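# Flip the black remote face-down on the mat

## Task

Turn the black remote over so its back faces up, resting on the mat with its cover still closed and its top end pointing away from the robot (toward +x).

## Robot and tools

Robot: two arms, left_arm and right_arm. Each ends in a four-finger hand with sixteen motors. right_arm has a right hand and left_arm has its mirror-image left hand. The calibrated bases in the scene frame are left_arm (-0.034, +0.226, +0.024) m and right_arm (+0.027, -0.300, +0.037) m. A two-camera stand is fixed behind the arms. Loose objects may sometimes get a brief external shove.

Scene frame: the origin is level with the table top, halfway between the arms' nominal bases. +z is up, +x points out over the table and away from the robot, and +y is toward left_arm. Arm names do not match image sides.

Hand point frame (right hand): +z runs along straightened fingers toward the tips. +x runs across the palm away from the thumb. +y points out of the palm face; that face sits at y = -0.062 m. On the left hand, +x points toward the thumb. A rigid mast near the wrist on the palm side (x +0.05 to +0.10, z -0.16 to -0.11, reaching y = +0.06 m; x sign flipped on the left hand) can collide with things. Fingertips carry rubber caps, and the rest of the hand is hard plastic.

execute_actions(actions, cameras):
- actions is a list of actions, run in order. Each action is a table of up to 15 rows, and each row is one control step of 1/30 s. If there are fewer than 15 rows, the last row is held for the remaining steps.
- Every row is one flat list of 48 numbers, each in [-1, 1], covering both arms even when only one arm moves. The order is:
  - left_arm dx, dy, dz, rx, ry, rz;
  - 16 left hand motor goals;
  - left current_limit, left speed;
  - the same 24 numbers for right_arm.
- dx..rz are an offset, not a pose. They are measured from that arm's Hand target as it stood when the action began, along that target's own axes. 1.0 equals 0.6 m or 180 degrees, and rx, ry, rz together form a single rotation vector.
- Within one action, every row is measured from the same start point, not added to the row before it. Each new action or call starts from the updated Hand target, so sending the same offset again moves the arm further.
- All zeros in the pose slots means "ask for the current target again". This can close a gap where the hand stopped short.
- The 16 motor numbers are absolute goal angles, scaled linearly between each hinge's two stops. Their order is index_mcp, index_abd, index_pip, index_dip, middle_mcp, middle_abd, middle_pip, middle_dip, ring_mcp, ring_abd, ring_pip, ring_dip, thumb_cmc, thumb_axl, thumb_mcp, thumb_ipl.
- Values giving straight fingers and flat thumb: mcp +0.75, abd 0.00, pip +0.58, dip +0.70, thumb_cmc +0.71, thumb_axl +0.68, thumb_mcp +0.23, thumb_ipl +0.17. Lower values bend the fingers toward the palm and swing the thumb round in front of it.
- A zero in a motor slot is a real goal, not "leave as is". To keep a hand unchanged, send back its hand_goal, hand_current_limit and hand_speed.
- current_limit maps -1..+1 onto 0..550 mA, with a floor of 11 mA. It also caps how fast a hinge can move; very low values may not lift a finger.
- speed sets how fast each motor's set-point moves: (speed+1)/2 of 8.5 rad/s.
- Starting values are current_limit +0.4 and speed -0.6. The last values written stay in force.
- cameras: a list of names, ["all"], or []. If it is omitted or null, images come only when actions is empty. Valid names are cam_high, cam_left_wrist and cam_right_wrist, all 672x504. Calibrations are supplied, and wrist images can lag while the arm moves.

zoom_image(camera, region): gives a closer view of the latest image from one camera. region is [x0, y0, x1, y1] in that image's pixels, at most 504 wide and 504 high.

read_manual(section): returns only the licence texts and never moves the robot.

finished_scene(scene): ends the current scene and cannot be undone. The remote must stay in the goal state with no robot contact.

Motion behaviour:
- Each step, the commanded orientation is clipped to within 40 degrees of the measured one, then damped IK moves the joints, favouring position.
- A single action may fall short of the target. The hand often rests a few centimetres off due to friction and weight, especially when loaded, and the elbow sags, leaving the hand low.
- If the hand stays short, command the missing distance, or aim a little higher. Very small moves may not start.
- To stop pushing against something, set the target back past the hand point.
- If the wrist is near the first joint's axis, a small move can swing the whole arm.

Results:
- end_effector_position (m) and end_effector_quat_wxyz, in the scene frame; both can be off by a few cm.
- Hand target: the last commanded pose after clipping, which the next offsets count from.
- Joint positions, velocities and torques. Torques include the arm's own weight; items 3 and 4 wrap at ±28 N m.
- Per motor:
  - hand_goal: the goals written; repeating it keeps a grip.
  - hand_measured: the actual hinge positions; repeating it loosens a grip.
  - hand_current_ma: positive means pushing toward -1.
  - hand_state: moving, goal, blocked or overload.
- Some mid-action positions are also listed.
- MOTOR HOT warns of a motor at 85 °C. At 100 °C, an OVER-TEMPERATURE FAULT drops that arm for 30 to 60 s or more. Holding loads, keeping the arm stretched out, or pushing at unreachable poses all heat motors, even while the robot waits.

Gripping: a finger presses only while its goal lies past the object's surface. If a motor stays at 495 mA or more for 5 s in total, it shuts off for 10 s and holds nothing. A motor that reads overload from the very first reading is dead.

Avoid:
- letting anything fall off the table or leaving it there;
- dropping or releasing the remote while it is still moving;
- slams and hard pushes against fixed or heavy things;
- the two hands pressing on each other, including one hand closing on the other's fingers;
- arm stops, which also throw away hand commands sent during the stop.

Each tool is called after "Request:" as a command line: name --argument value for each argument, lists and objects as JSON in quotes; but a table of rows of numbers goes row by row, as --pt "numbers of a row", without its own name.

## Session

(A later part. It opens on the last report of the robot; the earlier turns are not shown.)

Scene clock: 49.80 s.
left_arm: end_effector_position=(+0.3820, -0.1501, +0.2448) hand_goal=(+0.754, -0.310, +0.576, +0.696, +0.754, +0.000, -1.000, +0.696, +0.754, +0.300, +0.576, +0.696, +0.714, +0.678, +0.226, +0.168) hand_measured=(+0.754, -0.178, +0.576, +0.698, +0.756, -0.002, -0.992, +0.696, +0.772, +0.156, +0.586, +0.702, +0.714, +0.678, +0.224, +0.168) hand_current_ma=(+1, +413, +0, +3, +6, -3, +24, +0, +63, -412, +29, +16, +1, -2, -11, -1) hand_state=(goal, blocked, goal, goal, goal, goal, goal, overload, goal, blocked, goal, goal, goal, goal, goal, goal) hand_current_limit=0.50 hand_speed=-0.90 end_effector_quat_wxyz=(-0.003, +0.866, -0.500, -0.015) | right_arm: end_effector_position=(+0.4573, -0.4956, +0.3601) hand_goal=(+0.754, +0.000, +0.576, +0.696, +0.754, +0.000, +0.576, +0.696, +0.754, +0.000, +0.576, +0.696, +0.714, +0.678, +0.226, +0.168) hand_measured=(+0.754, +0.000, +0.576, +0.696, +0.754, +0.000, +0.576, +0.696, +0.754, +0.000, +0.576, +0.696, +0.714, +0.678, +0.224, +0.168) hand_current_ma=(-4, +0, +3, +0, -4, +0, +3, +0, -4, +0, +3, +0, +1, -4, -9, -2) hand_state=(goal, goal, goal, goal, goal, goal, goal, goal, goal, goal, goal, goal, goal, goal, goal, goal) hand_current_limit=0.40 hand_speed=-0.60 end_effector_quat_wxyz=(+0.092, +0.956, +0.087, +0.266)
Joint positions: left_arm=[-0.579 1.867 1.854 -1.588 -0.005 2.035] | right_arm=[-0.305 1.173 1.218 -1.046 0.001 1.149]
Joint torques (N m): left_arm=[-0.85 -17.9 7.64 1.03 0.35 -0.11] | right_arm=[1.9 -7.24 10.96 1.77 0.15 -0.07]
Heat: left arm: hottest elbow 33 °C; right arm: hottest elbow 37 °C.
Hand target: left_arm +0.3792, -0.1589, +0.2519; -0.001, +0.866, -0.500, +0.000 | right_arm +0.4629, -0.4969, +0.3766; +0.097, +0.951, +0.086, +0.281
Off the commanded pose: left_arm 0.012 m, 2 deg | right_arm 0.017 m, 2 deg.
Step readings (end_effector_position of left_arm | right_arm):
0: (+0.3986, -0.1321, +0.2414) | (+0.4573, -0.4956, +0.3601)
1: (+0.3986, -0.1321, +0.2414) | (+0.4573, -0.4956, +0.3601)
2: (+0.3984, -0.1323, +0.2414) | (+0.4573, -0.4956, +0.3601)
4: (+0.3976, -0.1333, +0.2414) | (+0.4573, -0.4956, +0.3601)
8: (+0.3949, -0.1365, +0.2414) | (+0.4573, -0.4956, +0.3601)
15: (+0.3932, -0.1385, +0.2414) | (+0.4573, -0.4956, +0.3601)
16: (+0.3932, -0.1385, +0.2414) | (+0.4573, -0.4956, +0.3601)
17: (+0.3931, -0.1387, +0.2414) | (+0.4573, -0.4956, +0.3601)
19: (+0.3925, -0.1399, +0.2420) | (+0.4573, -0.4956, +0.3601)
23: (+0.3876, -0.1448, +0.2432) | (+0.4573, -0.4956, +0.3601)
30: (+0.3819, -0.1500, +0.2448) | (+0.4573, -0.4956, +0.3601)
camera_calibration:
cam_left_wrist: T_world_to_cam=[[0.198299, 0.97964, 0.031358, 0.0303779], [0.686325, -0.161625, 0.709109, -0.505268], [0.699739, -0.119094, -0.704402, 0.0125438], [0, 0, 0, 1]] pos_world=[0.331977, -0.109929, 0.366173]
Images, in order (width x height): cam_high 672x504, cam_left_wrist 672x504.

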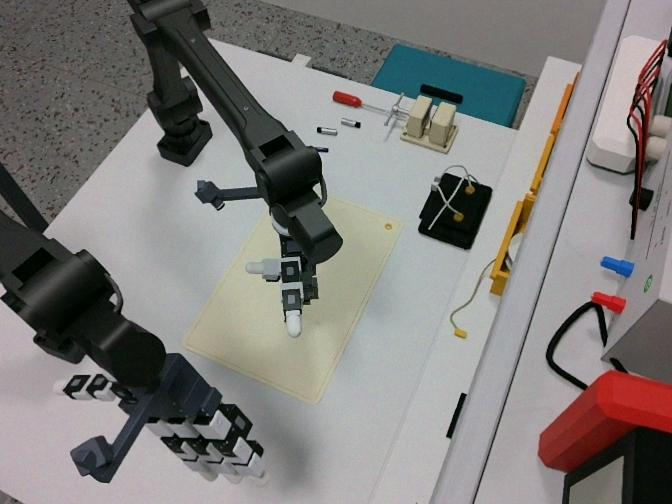

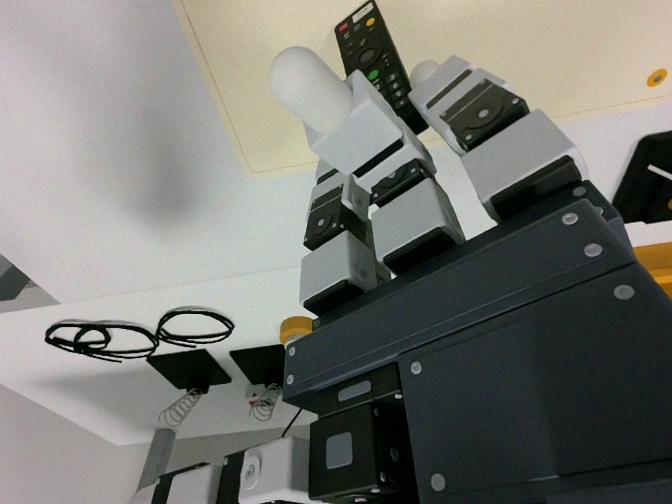

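Request:
execute_actions --actions '[[[0,0.028,0.001,0,0,0,0.754,-0.31,0.576,0.696,0.754,0,-1,0.696,0.754,0.30,0.576,0.696,0.714,0.678,0.226,0.168,0.5,-0.9,0,0,0,0,0,0,0.754,0,0.576,0.696,0.754,0,0.576,0.696,0.754,0,0.576,0.696,0.714,0.678,0.226,0.168,0.4,-0.6]],[[0,0.028,0.003,0,0,0,0.754,-0.31,0.576,0.696,0.754,0,-1,0.696,0.754,0.30,0.576,0.696,0.714,0.678,0.226,0.168,0.5,-0.9,0,0,0,0,0,0,0.754,0,0.576,0.696,0.754,0,0.576,0.696,0.754,0,0.576,0.696,0.714,0.678,0.226,0.168,0.4,-0.6]]]' --cameras '["cam_left_wrist","cam_high"]'

Request:
zoom_image --camera "cam_left_wrist" --region '[240, 0, 500, 180]'

Scene clock: 53.17 s.
left_arm: end_effector_position=(+0.3517, -0.1686, +0.2462) hand_goal=(+0.754, -0.310, +0.576, +0.696, +0.754, +0.000, -1.000, +0.696, +0.754, +0.300, +0.576, +0.696, +0.714, +0.678, +0.226, +0.168) hand_measured=(+0.750, -0.178, +0.576, +0.698, +0.756, -0.002, -0.992, +0.696, +0.764, +0.162, +0.584, +0.702, +0.714, +0.678, +0.224, +0.168) hand_current_ma=(-11, +413, -1, +3, +6, -3, +24, +0, +33, -412, +25, +19, +1, -2, -11, -1) hand_state=(goal, blocked, goal, goal, goal, goal, goal, overload, goal, blocked, goal, goal, goal, goal, goal, goal) hand_current_limit=0.50 hand_speed=-0.90 end_effector_quat_wxyz=(-0.004, +0.866, -0.501, -0.011) | right_arm: end_effector_position=(+0.4573, -0.4956, +0.3601) hand_goal=(+0.754, +0.000, +0.576, +0.696, +0.754, +0.000, +0.576, +0.696, +0.754, +0.000, +0.576, +0.696, +0.714, +0.678, +0.226, +0.168) hand_measured=(+0.754, +0.000, +0.576, +0.696, +0.754, +0.000, +0.576, +0.696, +0.754, +0.000, +0.576, +0.696, +0.714, +0.678, +0.224, +0.168) hand_current_ma=(-4, +0, +3, +0, -4, +0, +3, +0, -4, +0, +3, +0, +1, -4, -9, -2) hand_state=(goal, goal, goal, goal, goal, goal, goal, goal, goal, goal, goal, goal, goal, goal, goal, goal) hand_current_limit=0.40 hand_speed=-0.60 end_effector_quat_wxyz=(+0.092, +0.956, +0.087, +0.266)
Joint positions: left_arm=[-0.636 1.822 1.794 -1.566 -0.005 1.979] | right_arm=[-0.305 1.173 1.218 -1.046 0.001 1.149]
Joint torques (N m): left_arm=[-0.79 -16.85 7.51 0.99 0.3 -0.1] | right_arm=[1.38 -8 11.15 1.78 0.15 -0.07]
Heat: left arm: hottest elbow 33 °C; right arm: hottest elbow 37 °C.
Hand target: left_arm +0.3502, -0.1758, +0.2496; -0.001, +0.866, -0.500, +0.000 | right_arm +0.4629, -0.4969, +0.3766; +0.097, +0.951, +0.086, +0.281
Off the commanded pose: left_arm 0.008 m, 1 deg | right_arm 0.017 m, 2 deg.
Step readings (end_effector_position of left_arm | right_arm):
0: (+0.3820, -0.1501, +0.2448) | (+0.4573, -0.4956, +0.3601)
1: (+0.3820, -0.1501, +0.2450) | (+0.4573, -0.4956, +0.3601)
2: (+0.3818, -0.1503, +0.2447) | (+0.4573, -0.4956, +0.3601)
4: (+0.3802, -0.1503, +0.2450) | (+0.4573, -0.4956, +0.3601)
8: (+0.3733, -0.1537, +0.2459) | (+0.4573, -0.4956, +0.3601)
15: (+0.3672, -0.1594, +0.2467) | (+0.4573, -0.4956, +0.3601)
16: (+0.3672, -0.1594, +0.2465) | (+0.4573, -0.4956, +0.3601)
17: (+0.3669, -0.1595, +0.2464) | (+0.4573, -0.4956, +0.3601)
19: (+0.3650, -0.1598, +0.2464) | (+0.4573, -0.4956, +0.3601)
23: (+0.3574, -0.1632, +0.2464) | (+0.4573, -0.4956, +0.3601)
30: (+0.3517, -0.1683, +0.2462) | (+0.4573, -0.4956, +0.3601)
camera_calibration:
cam_left_wrist: T_world_to_cam=[[0.200027, 0.979326, 0.0301494, 0.0541109], [0.681687, -0.161205, 0.713664, -0.487857], [0.70377, -0.1222, -0.69984, 0.029491], [0, 0, 0, 1]] pos_world=[0.300987, -0.128034, 0.367173]
Images, in order (width x height): cam_high 672x504, cam_left_wrist 672x504.

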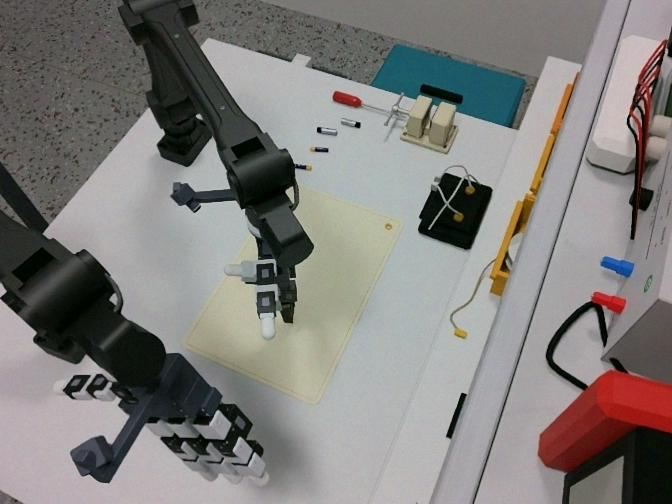

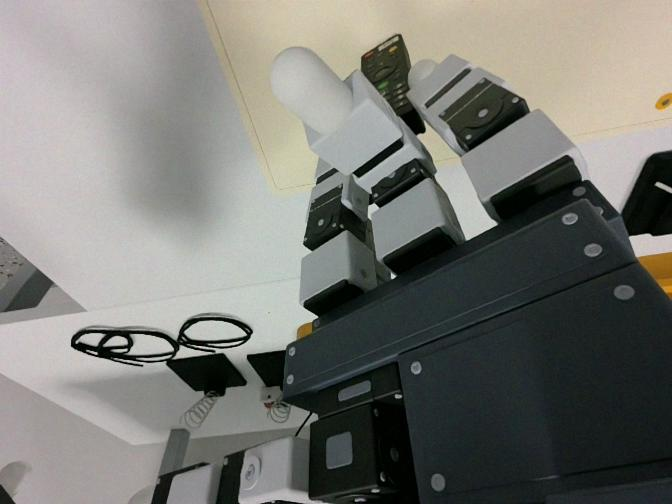

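Scaled by 1.938.

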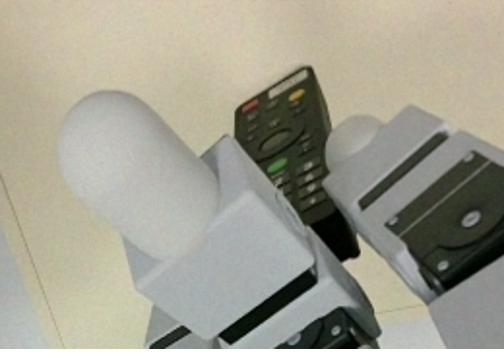

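Request:
execute_actions --actions '[[[-0.015,0.0235,0.004,0,0,0.0097,0.754,-0.31,0.576,0.696,0.754,0,-1,0.696,0.754,0.30,0.576,0.696,0.714,0.678,0.226,0.168,0.5,-0.9,0,0,0,0,0,0,0.754,0,0.576,0.696,0.754,0,0.576,0.696,0.754,0,0.576,0.696,0.714,0.678,0.226,0.168,0.4,-0.6]],[[-0.015,0.0235,0.005,0,0,0.0097,0.754,-0.31,0.576,0.696,0.754,0,-1,0.696,0.754,0.30,0.576,0.696,0.714,0.678,0.226,0.168,0.5,-0.9,0,0,0,0,0,0,0.754,0,0.576,0.696,0.754,0,0.576,0.696,0.754,0,0.576,0.696,0.714,0.678,0.226,0.168,0.4,-0.6]]]' --cameras '["cam_left_wrist","cam_high"]'

Request:
zoom_image --camera "cam_left_wrist" --region '[240, 0, 500, 180]'

Request:
zoom_image --camera "cam_high" --region '[200, 230, 320, 350]'

Scene clock: 56.73 s.
left_arm: end_effector_position=(+0.3187, -0.1677, +0.2366) hand_goal=(+0.754, -0.310, +0.576, +0.696, +0.754, +0.000, -1.000, +0.696, +0.754, +0.300, +0.576, +0.696, +0.714, +0.678, +0.226, +0.168) hand_measured=(+0.750, -0.304, +0.576, +0.698, +0.756, -0.002, -0.992, +0.696, +0.752, +0.296, +0.578, +0.698, +0.714, +0.678, +0.222, +0.168) hand_current_ma=(-9, +17, +0, +5, +6, -3, +24, +0, -8, -9, +3, +8, +1, -2, -11, -1) hand_state=(goal, goal, goal, goal, goal, goal, goal, overload, goal, goal, goal, goal, goal, goal, goal, goal) hand_current_limit=0.50 hand_speed=-0.90 end_effector_quat_wxyz=(-0.003, +0.856, -0.517, -0.015) | right_arm: end_effector_position=(+0.4573, -0.4956, +0.3601) hand_goal=(+0.754, +0.000, +0.576, +0.696, +0.754, +0.000, +0.576, +0.696, +0.754, +0.000, +0.576, +0.696, +0.714, +0.678, +0.226, +0.168) hand_measured=(+0.754, +0.000, +0.576, +0.696, +0.754, +0.000, +0.576, +0.696, +0.754, +0.000, +0.576, +0.696, +0.714, +0.678, +0.224, +0.168) hand_current_ma=(-4, +0, +3, +0, -4, +0, +3, +0, -4, +0, +3, +0, +1, -4, -9, -2) hand_state=(goal, goal, goal, goal, goal, goal, goal, goal, goal, goal, goal, goal, goal, goal, goal, goal) hand_current_limit=0.40 hand_speed=-0.60 end_effector_quat_wxyz=(+0.092, +0.956, +0.087, +0.266)
Joint positions: left_arm=[-0.672 1.764 1.686 -1.523 -0.002 1.981] | right_arm=[-0.305 1.173 1.218 -1.046 0.001 1.149]
Joint torques (N m): left_arm=[-0.79 -16.03 7.99 0.85 0.2 0.17] | right_arm=[1.79 -7.3 11 1.77 0.14 -0.03]
Heat: left arm: hottest elbow 33 °C; right arm: hottest elbow 38 °C.
Hand target: left_arm +0.3169, -0.1737, +0.2442; -0.001, +0.850, -0.526, +0.000 | right_arm +0.4629, -0.4969, +0.3766; +0.097, +0.951, +0.086, +0.281
Off the commanded pose: left_arm 0.010 m, 2 deg | right_arm 0.017 m, 2 deg.
Step readings (end_effector_position of left_arm | right_arm):
0: (+0.3517, -0.1687, +0.2463) | (+0.4573, -0.4956, +0.3601)
1: (+0.3516, -0.1686, +0.2463) | (+0.4573, -0.4956, +0.3601)
2: (+0.3512, -0.1688, +0.2461) | (+0.4573, -0.4956, +0.3601)
4: (+0.3486, -0.1679, +0.2460) | (+0.4573, -0.4956, +0.3601)
8: (+0.3418, -0.1674, +0.2463) | (+0.4573, -0.4956, +0.3601)
15: (+0.3376, -0.1696, +0.2462) | (+0.4573, -0.4956, +0.3601)
16: (+0.3374, -0.1697, +0.2459) | (+0.4573, -0.4956, +0.3601)
17: (+0.3366, -0.1699, +0.2457) | (+0.4573, -0.4956, +0.3601)
19: (+0.3328, -0.1700, +0.2457) | (+0.4573, -0.4956, +0.3601)
23: (+0.3240, -0.1675, +0.2426) | (+0.4573, -0.4956, +0.3601)
30: (+0.3186, -0.1676, +0.2366) | (+0.4573, -0.4956, +0.3601)
camera_calibration:
cam_left_wrist: T_world_to_cam=[[0.236958, 0.971044, 0.0304089, 0.0469761], [0.679938, -0.188115, 0.708729, -0.461119], [0.693927, -0.147263, -0.704825, 0.0462406], [0, 0, 0, 1]] pos_world=[0.270314, -0.12555, 0.357972]
Images, in order (width x height): cam_high 672x504, cam_left_wrist 672x504.

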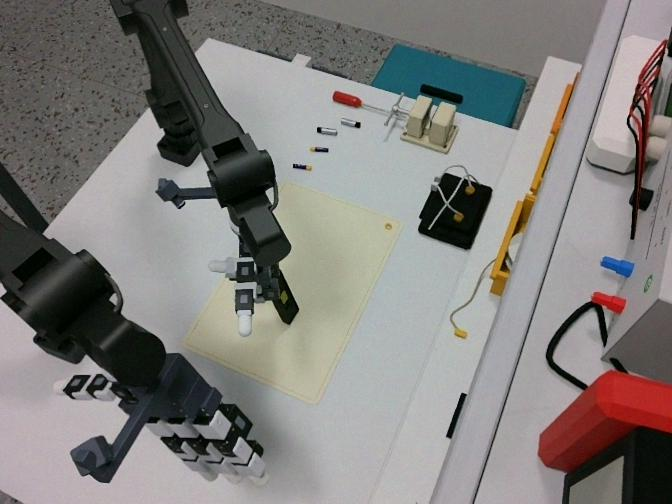

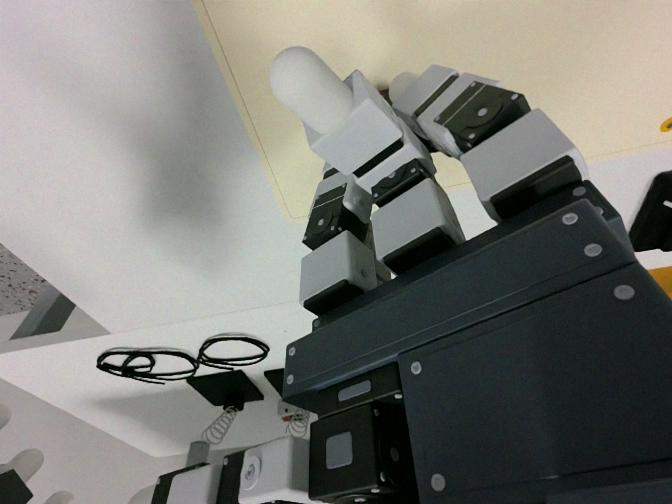

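Scaled by 1.938.

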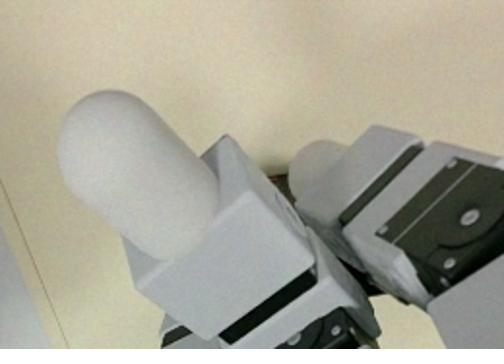

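Scaled by 4.200.

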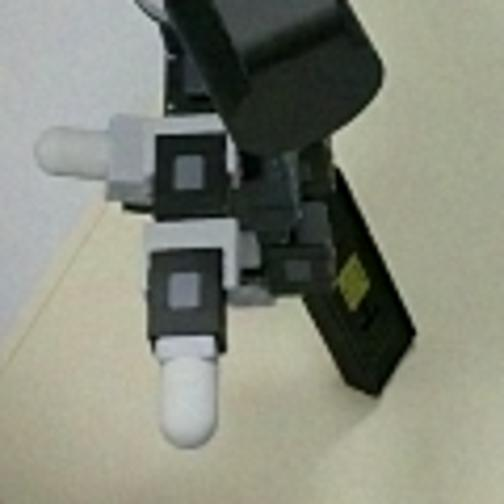

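Request:
zoom_image --camera "cam_high" --region '[230, 240, 310, 340]'

Request:
zoom_image --camera "cam_left_wrist" --region '[340, 50, 480, 170]'

Scaled by 5.040.

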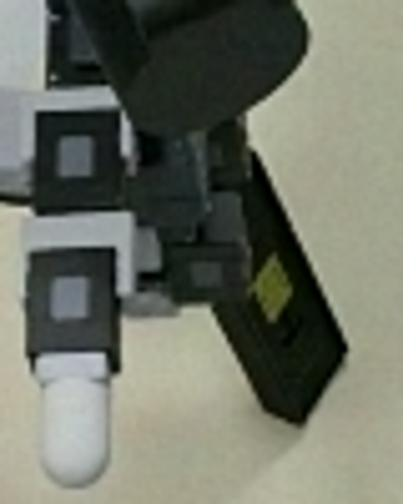

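Scaled by 3.600.

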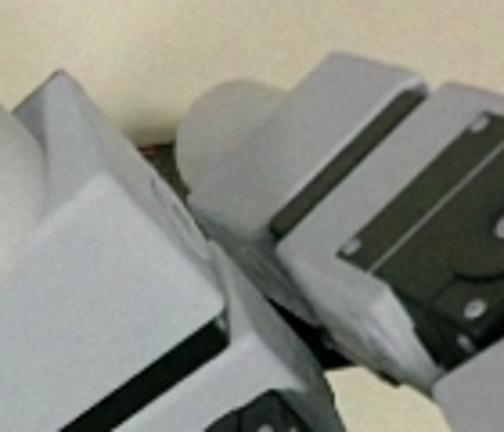

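Request:
execute_actions --actions '[[[0,0.02737,0.02222,0.05,0,0,0.754,-0.31,0.576,0.696,0.754,0,-1,0.696,0.754,0.30,0.576,0.696,0.714,0.678,0.226,0.168,0.5,-0.9,0,0,0,0,0,0,0.754,0,0.576,0.696,0.754,0,0.576,0.696,0.754,0,0.576,0.696,0.714,0.678,0.226,0.168,0.4,-0.6]],[[0,0.02737,0.02222,0.05,0,0,0.754,-0.31,0.576,0.696,0.754,0,-1,0.696,0.754,0.30,0.576,0.696,0.714,0.678,0.226,0.168,0.5,-0.9,0,0,0,0,0,0,0.754,0,0.576,0.696,0.754,0,0.576,0.696,0.754,0,0.576,0.696,0.714,0.678,0.226,0.168,0.4,-0.6]]]' --cameras '["cam_left_wrist","cam_high"]'

Request:
zoom_image --camera "cam_high" --region '[210, 230, 330, 340]'

Request:
zoom_image --camera "cam_left_wrist" --region '[240, 0, 500, 180]'

Scene clock: 64.93 s.
left_arm: end_effector_position=(+0.2869, -0.1827, +0.2005) hand_goal=(+0.754, -0.310, +0.576, +0.696, +0.754, +0.000, -1.000, +0.696, +0.754, +0.300, +0.576, +0.696, +0.714, +0.678, +0.226, +0.168) hand_measured=(+0.750, -0.304, +0.576, +0.698, +0.754, -0.002, -0.992, +0.696, +0.752, +0.298, +0.578, +0.698, +0.714, +0.678, +0.222, +0.168) hand_current_ma=(-10, +16, -1, +3, +2, -3, +24, +0, -7, -5, +4, +7, -2, -2, -11, -1) hand_state=(goal, goal, goal, goal, goal, goal, goal, overload, goal, goal, goal, goal, goal, goal, goal, goal) hand_current_limit=0.50 hand_speed=-0.90 end_effector_quat_wxyz=(-0.138, +0.837, -0.527, +0.060) | right_arm: end_effector_position=(+0.4573, -0.4956, +0.3601) hand_goal=(+0.754, +0.000, +0.576, +0.696, +0.754, +0.000, +0.576, +0.696, +0.754, +0.000, +0.576, +0.696, +0.714, +0.678, +0.226, +0.168) hand_measured=(+0.754, +0.000, +0.576, +0.696, +0.754, +0.000, +0.576, +0.696, +0.754, +0.000, +0.576, +0.696, +0.714, +0.678, +0.224, +0.168) hand_current_ma=(-4, +0, +3, +0, -4, +0, +3, +0, -4, +0, +3, +0, +1, -4, -9, -2) hand_state=(goal, goal, goal, goal, goal, goal, goal, goal, goal, goal, goal, goal, goal, goal, goal, goal) hand_current_limit=0.40 hand_speed=-0.60 end_effector_quat_wxyz=(+0.092, +0.956, +0.087, +0.266)
Joint positions: left_arm=[-0.839 1.685 1.535 -1.38 -0.3 1.858] | right_arm=[-0.305 1.173 1.218 -1.046 0.001 1.149]
Joint torques (N m): left_arm=[-0.15 -16.15 8.17 0.96 -0.24 -0.12] | right_arm=[1.32 -7.36 11.08 1.74 0.14 -0.09]
Heat: left arm: hottest elbow 32 °C; right arm: hottest elbow 38 °C.
Hand target: left_arm +0.2894, -0.1873, +0.2150; -0.134, +0.840, -0.520, +0.083 | right_arm +0.4629, -0.4969, +0.3766; +0.097, +0.951, +0.086, +0.281
Off the commanded pose: left_arm 0.015 m, 3 deg | right_arm 0.017 m, 2 deg.
Step readings (end_effector_position of left_arm | right_arm):
0: (+0.3187, -0.1677, +0.2366) | (+0.4573, -0.4956, +0.3601)
1: (+0.3189, -0.1674, +0.2360) | (+0.4573, -0.4956, +0.3601)
2: (+0.3192, -0.1670, +0.2337) | (+0.4573, -0.4956, +0.3601)
4: (+0.3209, -0.1633, +0.2263) | (+0.4573, -0.4956, +0.3601)
8: (+0.3086, -0.1681, +0.2212) | (+0.4573, -0.4956, +0.3601)
15: (+0.2984, -0.1771, +0.2198) | (+0.4573, -0.4956, +0.3601)
16: (+0.2993, -0.1765, +0.2192) | (+0.4573, -0.4956, +0.3601)
17: (+0.3017, -0.1749, +0.2171) | (+0.4573, -0.4956, +0.3601)
19: (+0.3051, -0.1709, +0.2101) | (+0.4573, -0.4956, +0.3601)
23: (+0.2954, -0.1724, +0.2018) | (+0.4573, -0.4956, +0.3601)
30: (+0.2859, -0.1826, +0.2001) | (+0.4573, -0.4956, +0.3601)
camera_calibration:
cam_left_wrist: T_world_to_cam=[[0.239968, 0.939775, 0.24339, 0.0208173], [0.462018, -0.33106, 0.822763, -0.403199], [0.853788, -0.0849859, -0.513637, -0.0322164], [0, 0, 0, 1]] pos_world=[0.208796, -0.155785, 0.310123]
Images, in order (width x height): cam_high 672x504, cam_left_wrist 672x504.

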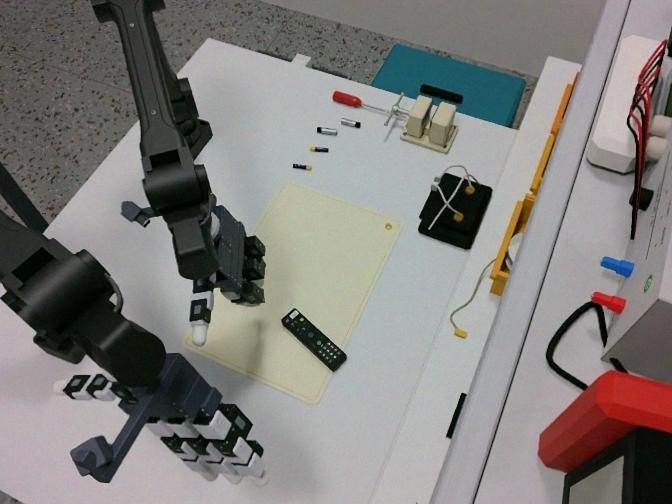

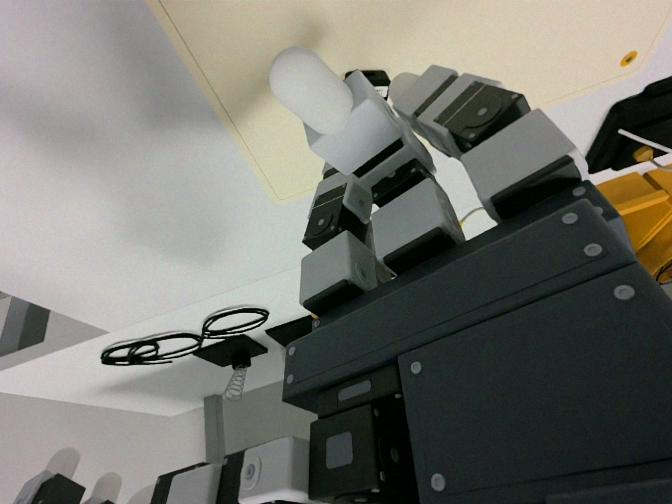

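Scaled by 4.200.

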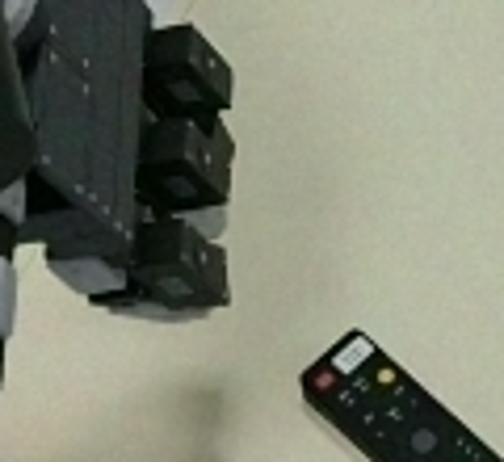

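Scaled by 1.938.

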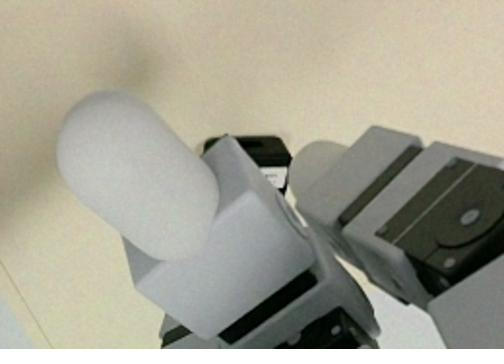

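Request:
execute_actions --actions '[[[0,-0.0305,-0.0377,-0.05,0,0,0.754,-0.1,0.576,0.696,0.754,0,-1,0.696,0.754,0.1,0.576,0.696,0.714,0.678,0.226,0.168,0.5,-0.8,0,0,0,0,0,0,0.754,0,0.576,0.696,0.754,0,0.576,0.696,0.754,0,0.576,0.696,0.714,0.678,0.226,0.168,0.4,-0.6]],[[0,-0.0305,-0.0277,-0.05,0,0,0.754,0.08,0.576,0.696,0.754,0,-1,0.696,0.754,-0.08,0.576,0.696,0.714,0.678,0.226,0.168,0.5,-0.8,0,0,0,0,0,0,0.754,0,0.576,0.696,0.754,0,0.576,0.696,0.754,0,0.576,0.696,0.714,0.678,0.226,0.168,0.4,-0.6]],[[0.0591,-0.0505,0,0,0,-0.10556,0.754,0.08,0.576,0.696,0.754,0,-1,0.696,0.754,-0.08,0.576,0.696,0.714,0.678,0.226,0.168,0.5,-0.8,0,0,0,0,0,0,0.754,0,0.576,0.696,0.754,0,0.576,0.696,0.754,0,0.576,0.696,0.714,0.678,0.226,0.168,0.4,-0.6]],[[0.0683,-0.0423,0,0,0,-0.10556,0.754,0.08,0.576,0.696,0.754,0,-1,0.696,0.754,-0.08,0.576,0.696,0.714,0.678,0.226,0.168,0.5,-0.8,0,0,0,0,0,0,0.754,0,0.576,0.696,0.754,0,0.576,0.696,0.754,0,0.576,0.696,0.714,0.678,0.226,0.168,0.4,-0.6]],[[0.0743,-0.0317,0,0,0,-0.10556,0.754,0.08,0.576,0.696,0.754,0,-1,0.696,0.754,-0.08,0.576,0.696,0.714,0.678,0.226,0.168,0.5,-0.8,0,0,0,0,0,0,0.754,0,0.576,0.696,0.754,0,0.576,0.696,0.754,0,0.576,0.696,0.714,0.678,0.226,0.168,0.4,-0.6]],[[0.0765,-0.0197,0,0,0,-0.10556,0.754,0.08,0.576,0.696,0.754,0,-1,0.696,0.754,-0.08,0.576,0.696,0.714,0.678,0.226,0.168,0.5,-0.8,0,0,0,0,0,0,0.754,0,0.576,0.696,0.754,0,0.576,0.696,0.754,0,0.576,0.696,0.714,0.678,0.226,0.168,0.4,-0.6]],[[0.0746,-0.0077,0,0,0,-0.10556,0.754,0.08,0.576,0.696,0.754,0,-1,0.696,0.754,-0.08,0.576,0.696,0.714,0.678,0.226,0.168,0.5,-0.8,0,0,0,0,0,0,0.754,0,0.576,0.696,0.754,0,0.576,0.696,0.754,0,0.576,0.696,0.714,0.678,0.226,0.168,0.4,-0.6]],[[0.069,0.0032,0,0,0,-0.10556,0.754,0.08,0.576,0.696,0.754,0,-1,0.696,0.754,-0.08,0.576,0.696,0.714,0.678,0.226,0.168,0.5,-0.8,0,0,0,0,0,0,0.754,0,0.576,0.696,0.754,0,0.576,0.696,0.754,0,0.576,0.696,0.714,0.678,0.226,0.168,0.4,-0.6]],[[0.0601,0.0117,0,0,0,-0.10556,0.754,0.08,0.576,0.696,0.754,0,-1,0.696,0.754,-0.08,0.576,0.696,0.714,0.678,0.226,0.168,0.5,-0.8,0,0,0,0,0,0,0.754,0,0.576,0.696,0.754,0,0.576,0.696,0.754,0,0.576,0.696,0.714,0.678,0.226,0.168,0.4,-0.6]]]' --cameras '["cam_left_wrist","cam_high"]'

Request:
zoom_image --camera "cam_high" --region '[260, 290, 380, 390]'

Request:
zoom_image --camera "cam_left_wrist" --region '[240, 0, 500, 180]'

Scene clock: 76.00 s.
left_arm: end_effector_position=(+0.5918, -0.1450, +0.2435) hand_goal=(+0.754, +0.080, +0.576, +0.696, +0.754, +0.000, -1.000, +0.696, +0.754, -0.080, +0.576, +0.696, +0.714, +0.678, +0.226, +0.168) hand_measured=(+0.752, +0.076, +0.576, +0.698, +0.754, -0.002, -0.992, +0.696, +0.752, -0.076, +0.578, +0.698, +0.714, +0.678, +0.222, +0.168) hand_current_ma=(-7, -7, -1, +3, +1, -3, +24, +0, -9, +9, +2, +7, -2, -2, -11, -1) hand_state=(goal, goal, goal, goal, goal, goal, goal, overload, goal, goal, goal, goal, goal, goal, goal, goal) hand_current_limit=0.50 hand_speed=-0.80 end_effector_quat_wxyz=(-0.003, +0.829, +0.559, -0.002) | right_arm: end_effector_position=(+0.4573, -0.4956, +0.3601) hand_goal=(+0.754, +0.000, +0.576, +0.696, +0.754, +0.000, +0.576, +0.696, +0.754, +0.000, +0.576, +0.696, +0.714, +0.678, +0.226, +0.168) hand_measured=(+0.754, +0.000, +0.576, +0.696, +0.754, +0.000, +0.576, +0.696, +0.754, +0.000, +0.576, +0.696, +0.714, +0.678, +0.224, +0.168) hand_current_ma=(-4, +0, +3, +0, -4, +0, +3, +0, -4, +0, +3, +0, +1, -4, -9, -2) hand_state=(goal, goal, goal, goal, goal, goal, goal, goal, goal, goal, goal, goal, goal, goal, goal, goal) hand_current_limit=0.40 hand_speed=-0.60 end_effector_quat_wxyz=(+0.092, +0.956, +0.087, +0.266)
Joint positions: left_arm=[-0.586 2.094 2.207 -1.691 0.001 -0.206] | right_arm=[-0.305 1.173 1.218 -1.046 0.001 1.149]
Joint torques (N m): left_arm=[0.85 -18.61 12.19 -0.12 -0.12 -0.12] | right_arm=[1.38 -7.12 11.06 1.77 0.12 -0.07]
Heat: left arm: hottest elbow 32 °C; right arm: hottest elbow 39 °C.
Hand target: left_arm +0.6053, -0.1425, +0.2619; +0.000, +0.822, +0.570, +0.001 | right_arm +0.4629, -0.4969, +0.3766; +0.097, +0.951, +0.086, +0.281
Off the commanded pose: left_arm 0.023 m, 2 deg | right_arm 0.017 m, 2 deg.
joint sent to its limit (left arm) — joint 4 (wrist pitch), lower limit. The joint targets still meet the commanded pose.
Step readings (end_effector_position of left_arm | right_arm):
0: (+0.2870, -0.1827, +0.2005) | (+0.4573, -0.4956, +0.3601)
1: (+0.2865, -0.1832, +0.2006) | (+0.4573, -0.4956, +0.3601)
2: (+0.2841, -0.1851, +0.2014) | (+0.4573, -0.4956, +0.3601)
4: (+0.2770, -0.1872, +0.2045) | (+0.4573, -0.4956, +0.3601)
8: (+0.2782, -0.1797, +0.2115) | (+0.4573, -0.4956, +0.3601)
15: (+0.2888, -0.1748, +0.2225) | (+0.4573, -0.4956, +0.3601)
16: (+0.2880, -0.1753, +0.2235) | (+0.4573, -0.4956, +0.3601)
17: (+0.2858, -0.1766, +0.2260) | (+0.4573, -0.4956, +0.3601)
19: (+0.2822, -0.1798, +0.2338) | (+0.4573, -0.4956, +0.3601)
23: (+0.2931, -0.1766, +0.2448) | (+0.4573, -0.4956, +0.3601)
30: (+0.3033, -0.1681, +0.2464) | (+0.4573, -0.4956, +0.3601)
31: (+0.3032, -0.1684, +0.2460) | (+0.4573, -0.4956, +0.3601)
32: (+0.3039, -0.1695, +0.2458) | (+0.4573, -0.4956, +0.3601)
34: (+0.3104, -0.1743, +0.2461) | (+0.4573, -0.4956, +0.3601)
38: (+0.3270, -0.1817, +0.2458) | (+0.4573, -0.4956, +0.3601)
45: (+0.3382, -0.1855, +0.2450) | (+0.4573, -0.4956, +0.3601)
46: (+0.3390, -0.1860, +0.2449) | (+0.4573, -0.4956, +0.3601)
47: (+0.3414, -0.1868, +0.2451) | (+0.4573, -0.4956, +0.3601)
49: (+0.3507, -0.1902, +0.2462) | (+0.4573, -0.4956, +0.3601)
53: (+0.3709, -0.1943, +0.2472) | (+0.4573, -0.4956, +0.3601)
60: (+0.3850, -0.1968, +0.2444) | (+0.4573, -0.4956, +0.3601)
61: (+0.3862, -0.1971, +0.2440) | (+0.4573, -0.4956, +0.3601)
62: (+0.3887, -0.1976, +0.2439) | (+0.4573, -0.4956, +0.3601)
64: (+0.3985, -0.1989, +0.2444) | (+0.4573, -0.4956, +0.3601)
68: (+0.4178, -0.2010, +0.2455) | (+0.4573, -0.4956, +0.3601)
75: (+0.4324, -0.2016, +0.2442) | (+0.4573, -0.4956, +0.3601)
76: (+0.4337, -0.2017, +0.2440) | (+0.4573, -0.4956, +0.3601)
77: (+0.4363, -0.2016, +0.2439) | (+0.4573, -0.4956, +0.3601)
79: (+0.4462, -0.2008, +0.2443) | (+0.4573, -0.4956, +0.3601)
83: (+0.4649, -0.1993, +0.2453) | (+0.4573, -0.4956, +0.3601)
90: (+0.4794, -0.1976, +0.2435) | (+0.4573, -0.4956, +0.3601)
91: (+0.4807, -0.1975, +0.2434) | (+0.4573, -0.4956, +0.3601)
92: (+0.4833, -0.1966, +0.2432) | (+0.4573, -0.4956, +0.3601)
94: (+0.4926, -0.1939, +0.2437) | (+0.4573, -0.4956, +0.3601)
98: (+0.5094, -0.1900, +0.2449) | (+0.4573, -0.4956, +0.3601)
105: (+0.5226, -0.1864, +0.2437) | (+0.4573, -0.4956, +0.3601)
106: (+0.5237, -0.1860, +0.2432) | (+0.4573, -0.4956, +0.3601)
107: (+0.5262, -0.1846, +0.2432) | (+0.4573, -0.4956, +0.3601)
109: (+0.5345, -0.1803, +0.2435) | (+0.4573, -0.4956, +0.3601)
113: (+0.5488, -0.1745, +0.2448) | (+0.4573, -0.4956, +0.3601)
120: (+0.5601, -0.1693, +0.2438) | (+0.4573, -0.4956, +0.3601)
121: (+0.5612, -0.1684, +0.2434) | (+0.4573, -0.4956, +0.3601)
122: (+0.5632, -0.1667, +0.2432) | (+0.4573, -0.4956, +0.3601)
124: (+0.5700, -0.1615, +0.2439) | (+0.4573, -0.4956, +0.3601)
128: (+0.5818, -0.1547, +0.2455) | (+0.4573, -0.4956, +0.3601)
135: (+0.5902, -0.1478, +0.2433) | (+0.4573, -0.4956, +0.3601)
camera_calibration:
cam_left_wrist: T_world_to_cam=[[-0.894013, -0.447587, 0.020181, 0.426018], [-0.292241, 0.616682, 0.730957, 0.0392063], [-0.339612, 0.647587, -0.682125, 0.586295], [0, 0, 0, 1]] pos_world=[0.591436, -0.213175, 0.362671]
Images, in order (width x height): cam_high 672x504, cam_left_wrist 672x504.

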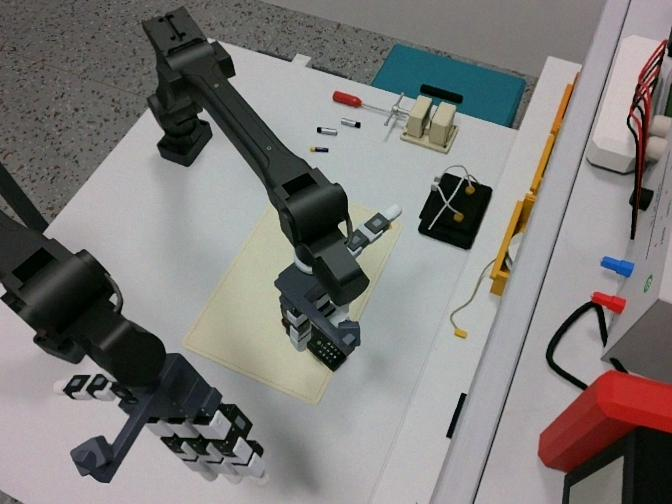

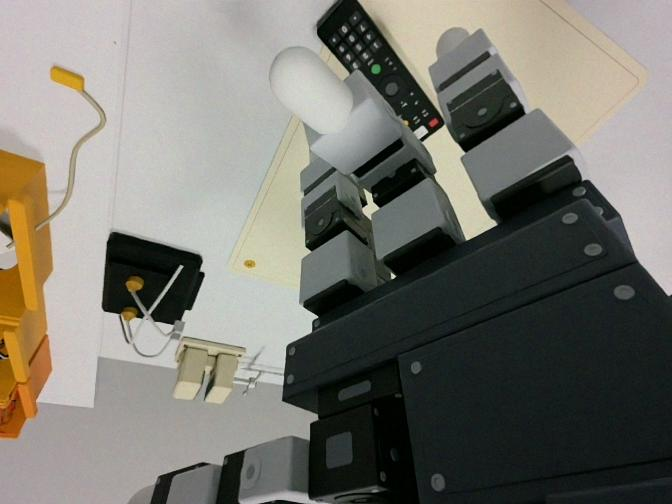

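Scaled by 4.200.

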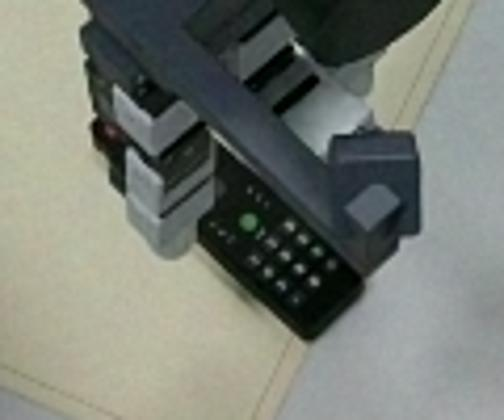

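Scaled by 1.938.

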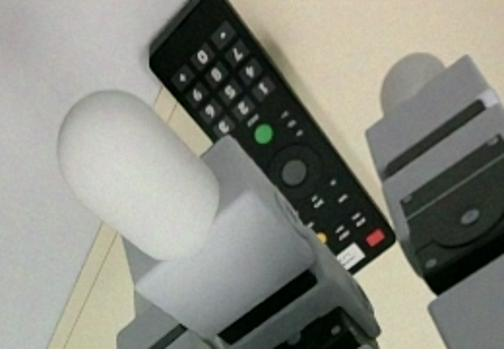

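Request:
execute_actions --actions '[[[0.015,0.0195,0.04,0,0,0,0.754,0.08,0.576,0.696,0.754,0,-1,0.696,0.754,-0.08,0.576,0.696,0.714,0.678,0.226,0.168,0.5,-0.8,0,0,0,0,0,0,0.754,0,0.576,0.696,0.754,0,0.576,0.696,0.754,0,0.576,0.696,0.714,0.678,0.226,0.168,0.4,-0.6]],[[0,0,0.045,0,0,0,0.754,0.08,0.576,0.696,0.754,0,-1,0.696,0.754,-0.08,0.576,0.696,0.714,0.678,0.226,0.168,0.5,-0.8,0,0,0,0,0,0,0.754,0,0.576,0.696,0.754,0,0.576,0.696,0.754,0,0.576,0.696,0.714,0.678,0.226,0.168,0.4,-0.6]],[[0,0,0.045,0,0,0,0.754,0.08,0.576,0.696,0.754,0,-1,0.696,0.754,-0.08,0.576,0.696,0.714,0.678,0.226,0.168,0.5,-0.8,0,0,0,0,0,0,0.754,0,0.576,0.696,0.754,0,0.576,0.696,0.754,0,0.576,0.696,0.714,0.678,0.226,0.168,0.4,-0.6]],[[0,0,0.045,0,0,0,0.754,0.08,0.576,0.696,0.754,0,-1,0.696,0.754,-0.08,0.576,0.696,0.714,0.678,0.226,0.168,0.5,-0.8,0,0,0,0,0,0,0.754,0,0.576,0.696,0.754,0,0.576,0.696,0.754,0,0.576,0.696,0.714,0.678,0.226,0.168,0.4,-0.6]]]' --cameras '["cam_left_wrist","cam_high"]'

Request:
zoom_image --camera "cam_left_wrist" --region '[240, 0, 500, 180]'

Scene clock: 79.83 s.
left_arm: end_effector_position=(+0.6104, -0.1424, +0.1516) hand_goal=(+0.754, +0.080, +0.576, +0.696, +0.754, +0.000, -1.000, +0.696, +0.754, -0.080, +0.576, +0.696, +0.714, +0.678, +0.226, +0.168) hand_measured=(+0.752, +0.076, +0.576, +0.698, +0.754, -0.002, -0.992, +0.696, +0.752, -0.076, +0.578, +0.698, +0.714, +0.678, +0.222, +0.168) hand_current_ma=(-7, -7, -1, +3, +1, -3, +24, +0, -9, +9, +2, +7, -2, -2, -11, -1) hand_state=(goal, goal, goal, goal, goal, goal, goal, overload, goal, goal, goal, goal, goal, goal, goal, goal) hand_current_limit=0.50 hand_speed=-0.80 end_effector_quat_wxyz=(-0.010, +0.824, +0.567, -0.005) | right_arm: end_effector_position=(+0.4573, -0.4956, +0.3601) hand_goal=(+0.754, +0.000, +0.576, +0.696, +0.754, +0.000, +0.576, +0.696, +0.754, +0.000, +0.576, +0.696, +0.714, +0.678, +0.226, +0.168) hand_measured=(+0.754, +0.000, +0.576, +0.696, +0.754, +0.000, +0.576, +0.696, +0.754, +0.000, +0.576, +0.696, +0.714, +0.678, +0.224, +0.168) hand_current_ma=(-4, +0, +3, +0, -4, +0, +3, +0, -4, +0, +3, +0, +1, -4, -9, -2) hand_state=(goal, goal, goal, goal, goal, goal, goal, goal, goal, goal, goal, goal, goal, goal, goal, goal) hand_current_limit=0.40 hand_speed=-0.60 end_effector_quat_wxyz=(+0.092, +0.956, +0.087, +0.266)
Joint positions: left_arm=[-0.569 2.155 2.07 -1.507 0.001 -0.206] | right_arm=[-0.305 1.173 1.218 -1.046 0.001 1.149]
Joint torques (N m): left_arm=[1.14 -20.37 8.42 0.8 -0.05 0.08] | right_arm=[1.32 -7 11.08 1.94 0.13 -0.07]
Heat: left arm: hottest elbow 32 °C; right arm: hottest elbow 39 °C.
Hand target: left_arm +0.6195, -0.1382, +0.1567; +0.000, +0.822, +0.570, +0.001 | right_arm +0.4629, -0.4969, +0.3766; +0.097, +0.951, +0.086, +0.281
Off the commanded pose: left_arm 0.011 m, 1 deg | right_arm 0.017 m, 2 deg.
Step readings (end_effector_position of left_arm | right_arm):
0: (+0.5918, -0.1450, +0.2435) | (+0.4573, -0.4956, +0.3601)
1: (+0.5918, -0.1450, +0.2435) | (+0.4573, -0.4956, +0.3601)
2: (+0.5925, -0.1447, +0.2431) | (+0.4573, -0.4956, +0.3601)
4: (+0.5959, -0.1444, +0.2423) | (+0.4573, -0.4956, +0.3601)
8: (+0.6021, -0.1437, +0.2323) | (+0.4573, -0.4956, +0.3601)
15: (+0.6059, -0.1409, +0.2137) | (+0.4573, -0.4956, +0.3601)
16: (+0.6062, -0.1404, +0.2131) | (+0.4573, -0.4956, +0.3601)
17: (+0.6065, -0.1402, +0.2132) | (+0.4573, -0.4956, +0.3601)
19: (+0.6084, -0.1411, +0.2138) | (+0.4573, -0.4956, +0.3601)
23: (+0.6118, -0.1433, +0.2109) | (+0.4573, -0.4956, +0.3601)
30: (+0.6110, -0.1428, +0.2055) | (+0.4573, -0.4956, +0.3601)
31: (+0.6111, -0.1429, +0.2054) | (+0.4573, -0.4956, +0.3601)
32: (+0.6117, -0.1433, +0.2039) | (+0.4573, -0.4956, +0.3601)
34: (+0.6131, -0.1442, +0.1985) | (+0.4573, -0.4956, +0.3601)
38: (+0.6099, -0.1421, +0.1798) | (+0.4573, -0.4956, +0.3601)
45: (+0.6103, -0.1423, +0.1756) | (+0.4573, -0.4956, +0.3601)
46: (+0.6104, -0.1424, +0.1755) | (+0.4573, -0.4956, +0.3601)
47: (+0.6109, -0.1427, +0.1741) | (+0.4573, -0.4956, +0.3601)
49: (+0.6125, -0.1438, +0.1699) | (+0.4573, -0.4956, +0.3601)
53: (+0.6101, -0.1422, +0.1555) | (+0.4573, -0.4956, +0.3601)
60: (+0.6101, -0.1423, +0.1515) | (+0.4573, -0.4956, +0.3601)
camera_calibration:
cam_left_wrist: T_world_to_cam=[[-0.885739, -0.463392, 0.0270994, 0.4373], [-0.294325, 0.605807, 0.739169, 0.108644], [-0.358942, 0.646735, -0.672975, 0.538562], [0, 0, 0, 1]] pos_world=[0.612622, -0.211483, 0.270282]
Images, in order (width x height): cam_high 672x504, cam_left_wrist 672x504.

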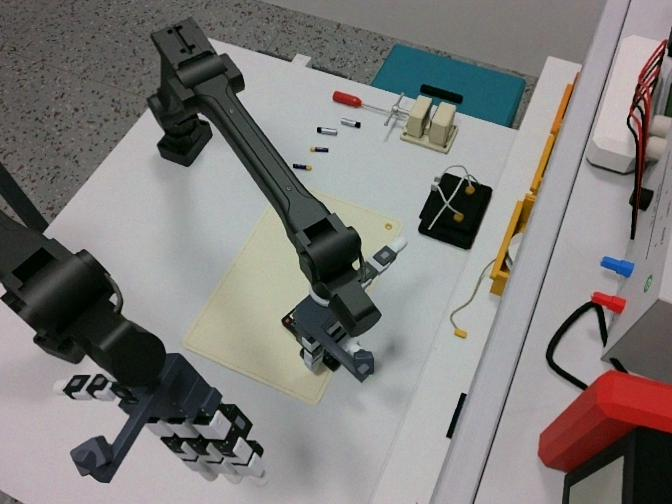

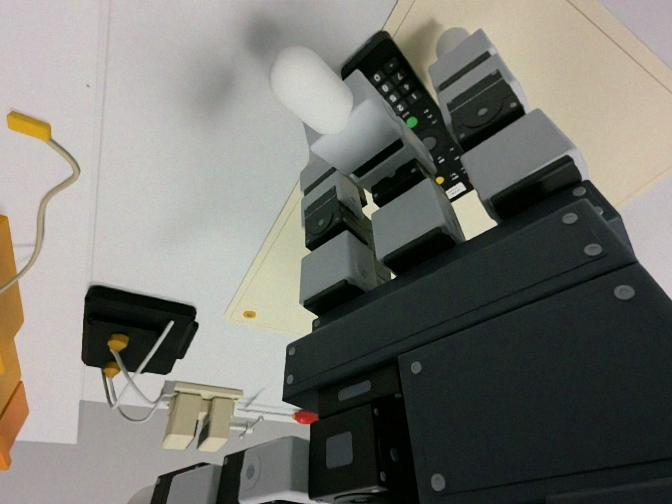

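Scaled by 1.938.

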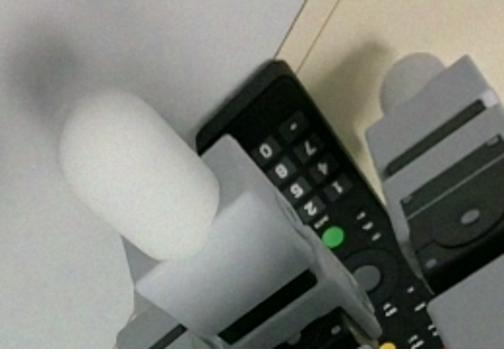

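Request:
execute_actions --actions '[[[0,0,0.024,0,0,0,0.754,0.08,0.576,0.696,0.754,0,-1,0.696,0.754,-0.08,0.576,0.696,0.714,0.678,0.226,0.168,0.5,-0.9,0,0,0,0,0,0,0.754,0,0.576,0.696,0.754,0,0.576,0.696,0.754,0,0.576,0.696,0.714,0.678,0.226,0.168,0.4,-0.6]],[[0,0,0.0215,0,0,0,0.754,0.02,0.576,0.696,0.754,0,-1,0.696,0.754,-0.02,0.576,0.696,0.714,0.678,0.226,0.168,0.5,-0.9,0,0,0,0,0,0,0.754,0,0.576,0.696,0.754,0,0.576,0.696,0.754,0,0.576,0.696,0.714,0.678,0.226,0.168,0.4,-0.6]],[[0,0,0,0,0,0,0.754,-0.12,0.576,0.696,0.754,0,-1,0.696,0.754,0.12,0.576,0.696,0.714,0.678,0.226,0.168,0.5,-0.9,0,0,0,0,0,0,0.754,0,0.576,0.696,0.754,0,0.576,0.696,0.754,0,0.576,0.696,0.714,0.678,0.226,0.168,0.4,-0.6]],[[0,0,0,0,0,0,0.754,-0.22,0.576,0.696,0.754,0,-1,0.696,0.754,0.22,0.576,0.696,0.714,0.678,0.226,0.168,0.5,-0.9,0,0,0,0,0,0,0.754,0,0.576,0.696,0.754,0,0.576,0.696,0.754,0,0.576,0.696,0.714,0.678,0.226,0.168,0.4,-0.6]]]' --cameras '["cam_left_wrist","cam_high"]'

Request:
zoom_image --camera "cam_left_wrist" --region '[240, 0, 500, 180]'

Scene clock: 83.00 s.
left_arm: end_effector_position=(+0.6109, -0.1426, +0.1318) hand_goal=(+0.754, -0.220, +0.576, +0.696, +0.754, +0.000, -1.000, +0.696, +0.754, +0.220, +0.576, +0.696, +0.714, +0.678, +0.226, +0.168) hand_measured=(+0.752, -0.168, +0.576, +0.698, +0.754, -0.002, -0.992, +0.696, +0.752, +0.158, +0.578, +0.698, +0.714, +0.678, +0.222, +0.168) hand_current_ma=(-5, +179, -1, +3, +1, -3, +24, +0, -9, -218, +2, +7, -2, -2, -11, -1) hand_state=(goal, blocked, goal, goal, goal, goal, goal, overload, goal, blocked, goal, goal, goal, goal, goal, goal) hand_current_limit=0.50 hand_speed=-0.90 end_effector_quat_wxyz=(-0.005, +0.824, +0.567, -0.002) | right_arm: end_effector_position=(+0.4573, -0.4956, +0.3601) hand_goal=(+0.754, +0.000, +0.576, +0.696, +0.754, +0.000, +0.576, +0.696, +0.754, +0.000, +0.576, +0.696, +0.714, +0.678, +0.226, +0.168) hand_measured=(+0.754, +0.000, +0.576, +0.696, +0.754, +0.000, +0.576, +0.696, +0.754, +0.000, +0.576, +0.696, +0.714, +0.678, +0.224, +0.168) hand_current_ma=(-4, +0, +3, +0, -4, +0, +3, +0, -4, +0, +3, +0, +1, -4, -9, -2) hand_state=(goal, goal, goal, goal, goal, goal, goal, goal, goal, goal, goal, goal, goal, goal, goal, goal) hand_current_limit=0.40 hand_speed=-0.60 end_effector_quat_wxyz=(+0.092, +0.956, +0.087, +0.266)
Joint positions: left_arm=[-0.569 2.155 2.017 -1.443 0.001 -0.206] | right_arm=[-0.305 1.173 1.218 -1.046 0.001 1.149]
Joint torques (N m): left_arm=[0.85 -19.55 8.23 0.96 -0.05 0.07] | right_arm=[1.85 -7.36 11.04 1.7 0.15 -0.06]
Heat: left arm: hottest elbow 32 °C; right arm: hottest elbow 39 °C.
Hand target: left_arm +0.6196, -0.1382, +0.1297; +0.000, +0.822, +0.570, +0.001 | right_arm +0.4629, -0.4969, +0.3766; +0.097, +0.951, +0.086, +0.281
Off the commanded pose: left_arm 0.010 m, 1 deg | right_arm 0.017 m, 2 deg.
Step readings (end_effector_position of left_arm | right_arm):
0: (+0.6104, -0.1424, +0.1516) | (+0.4573, -0.4956, +0.3601)
1: (+0.6105, -0.1425, +0.1516) | (+0.4573, -0.4956, +0.3601)
2: (+0.6108, -0.1427, +0.1513) | (+0.4573, -0.4956, +0.3601)
4: (+0.6118, -0.1433, +0.1494) | (+0.4573, -0.4956, +0.3601)
8: (+0.6108, -0.1427, +0.1431) | (+0.4573, -0.4956, +0.3601)
15: (+0.6108, -0.1427, +0.1413) | (+0.4573, -0.4956, +0.3601)
16: (+0.6108, -0.1427, +0.1413) | (+0.4573, -0.4956, +0.3601)
17: (+0.6110, -0.1428, +0.1409) | (+0.4573, -0.4956, +0.3601)
19: (+0.6118, -0.1433, +0.1390) | (+0.4573, -0.4956, +0.3601)
23: (+0.6108, -0.1427, +0.1335) | (+0.4573, -0.4956, +0.3601)
30: (+0.6109, -0.1427, +0.1318) | (+0.4573, -0.4956, +0.3601)
31: (+0.6109, -0.1427, +0.1318) | (+0.4573, -0.4956, +0.3601)
32: (+0.6109, -0.1427, +0.1318) | (+0.4573, -0.4956, +0.3601)
34: (+0.6109, -0.1427, +0.1318) | (+0.4573, -0.4956, +0.3601)
38: (+0.6109, -0.1426, +0.1318) | (+0.4573, -0.4956, +0.3601)
45: (+0.6109, -0.1426, +0.1318) | (+0.4573, -0.4956, +0.3601)
46: (+0.6109, -0.1426, +0.1318) | (+0.4573, -0.4956, +0.3601)
47: (+0.6109, -0.1426, +0.1318) | (+0.4573, -0.4956, +0.3601)
49: (+0.6109, -0.1426, +0.1318) | (+0.4573, -0.4956, +0.3601)
53: (+0.6109, -0.1426, +0.1318) | (+0.4573, -0.4956, +0.3601)
60: (+0.6109, -0.1426, +0.1318) | (+0.4573, -0.4956, +0.3601)
camera_calibration:
cam_left_wrist: T_world_to_cam=[[-0.885993, -0.463213, 0.021218, 0.439291], [-0.301168, 0.609635, 0.733242, 0.129032], [-0.352583, 0.643257, -0.679637, 0.522051], [0, 0, 0, 1]] pos_world=[0.612135, -0.21099, 0.250873]
Images, in order (width x height): cam_high 672x504, cam_left_wrist 672x504.

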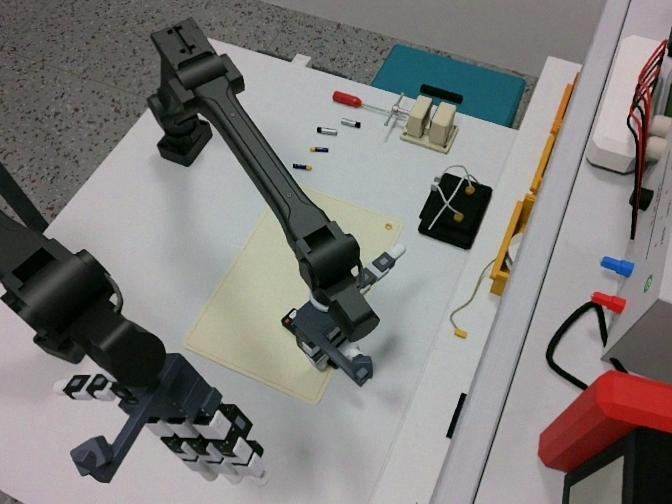

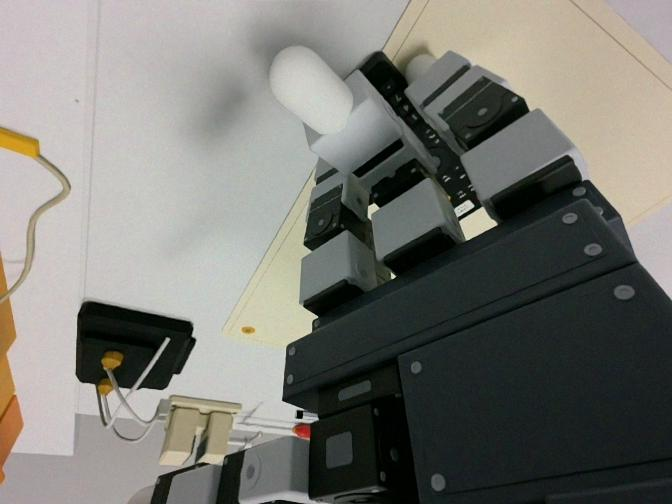

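Scaled by 1.938.

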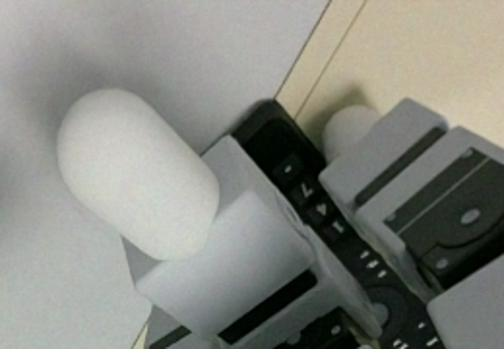

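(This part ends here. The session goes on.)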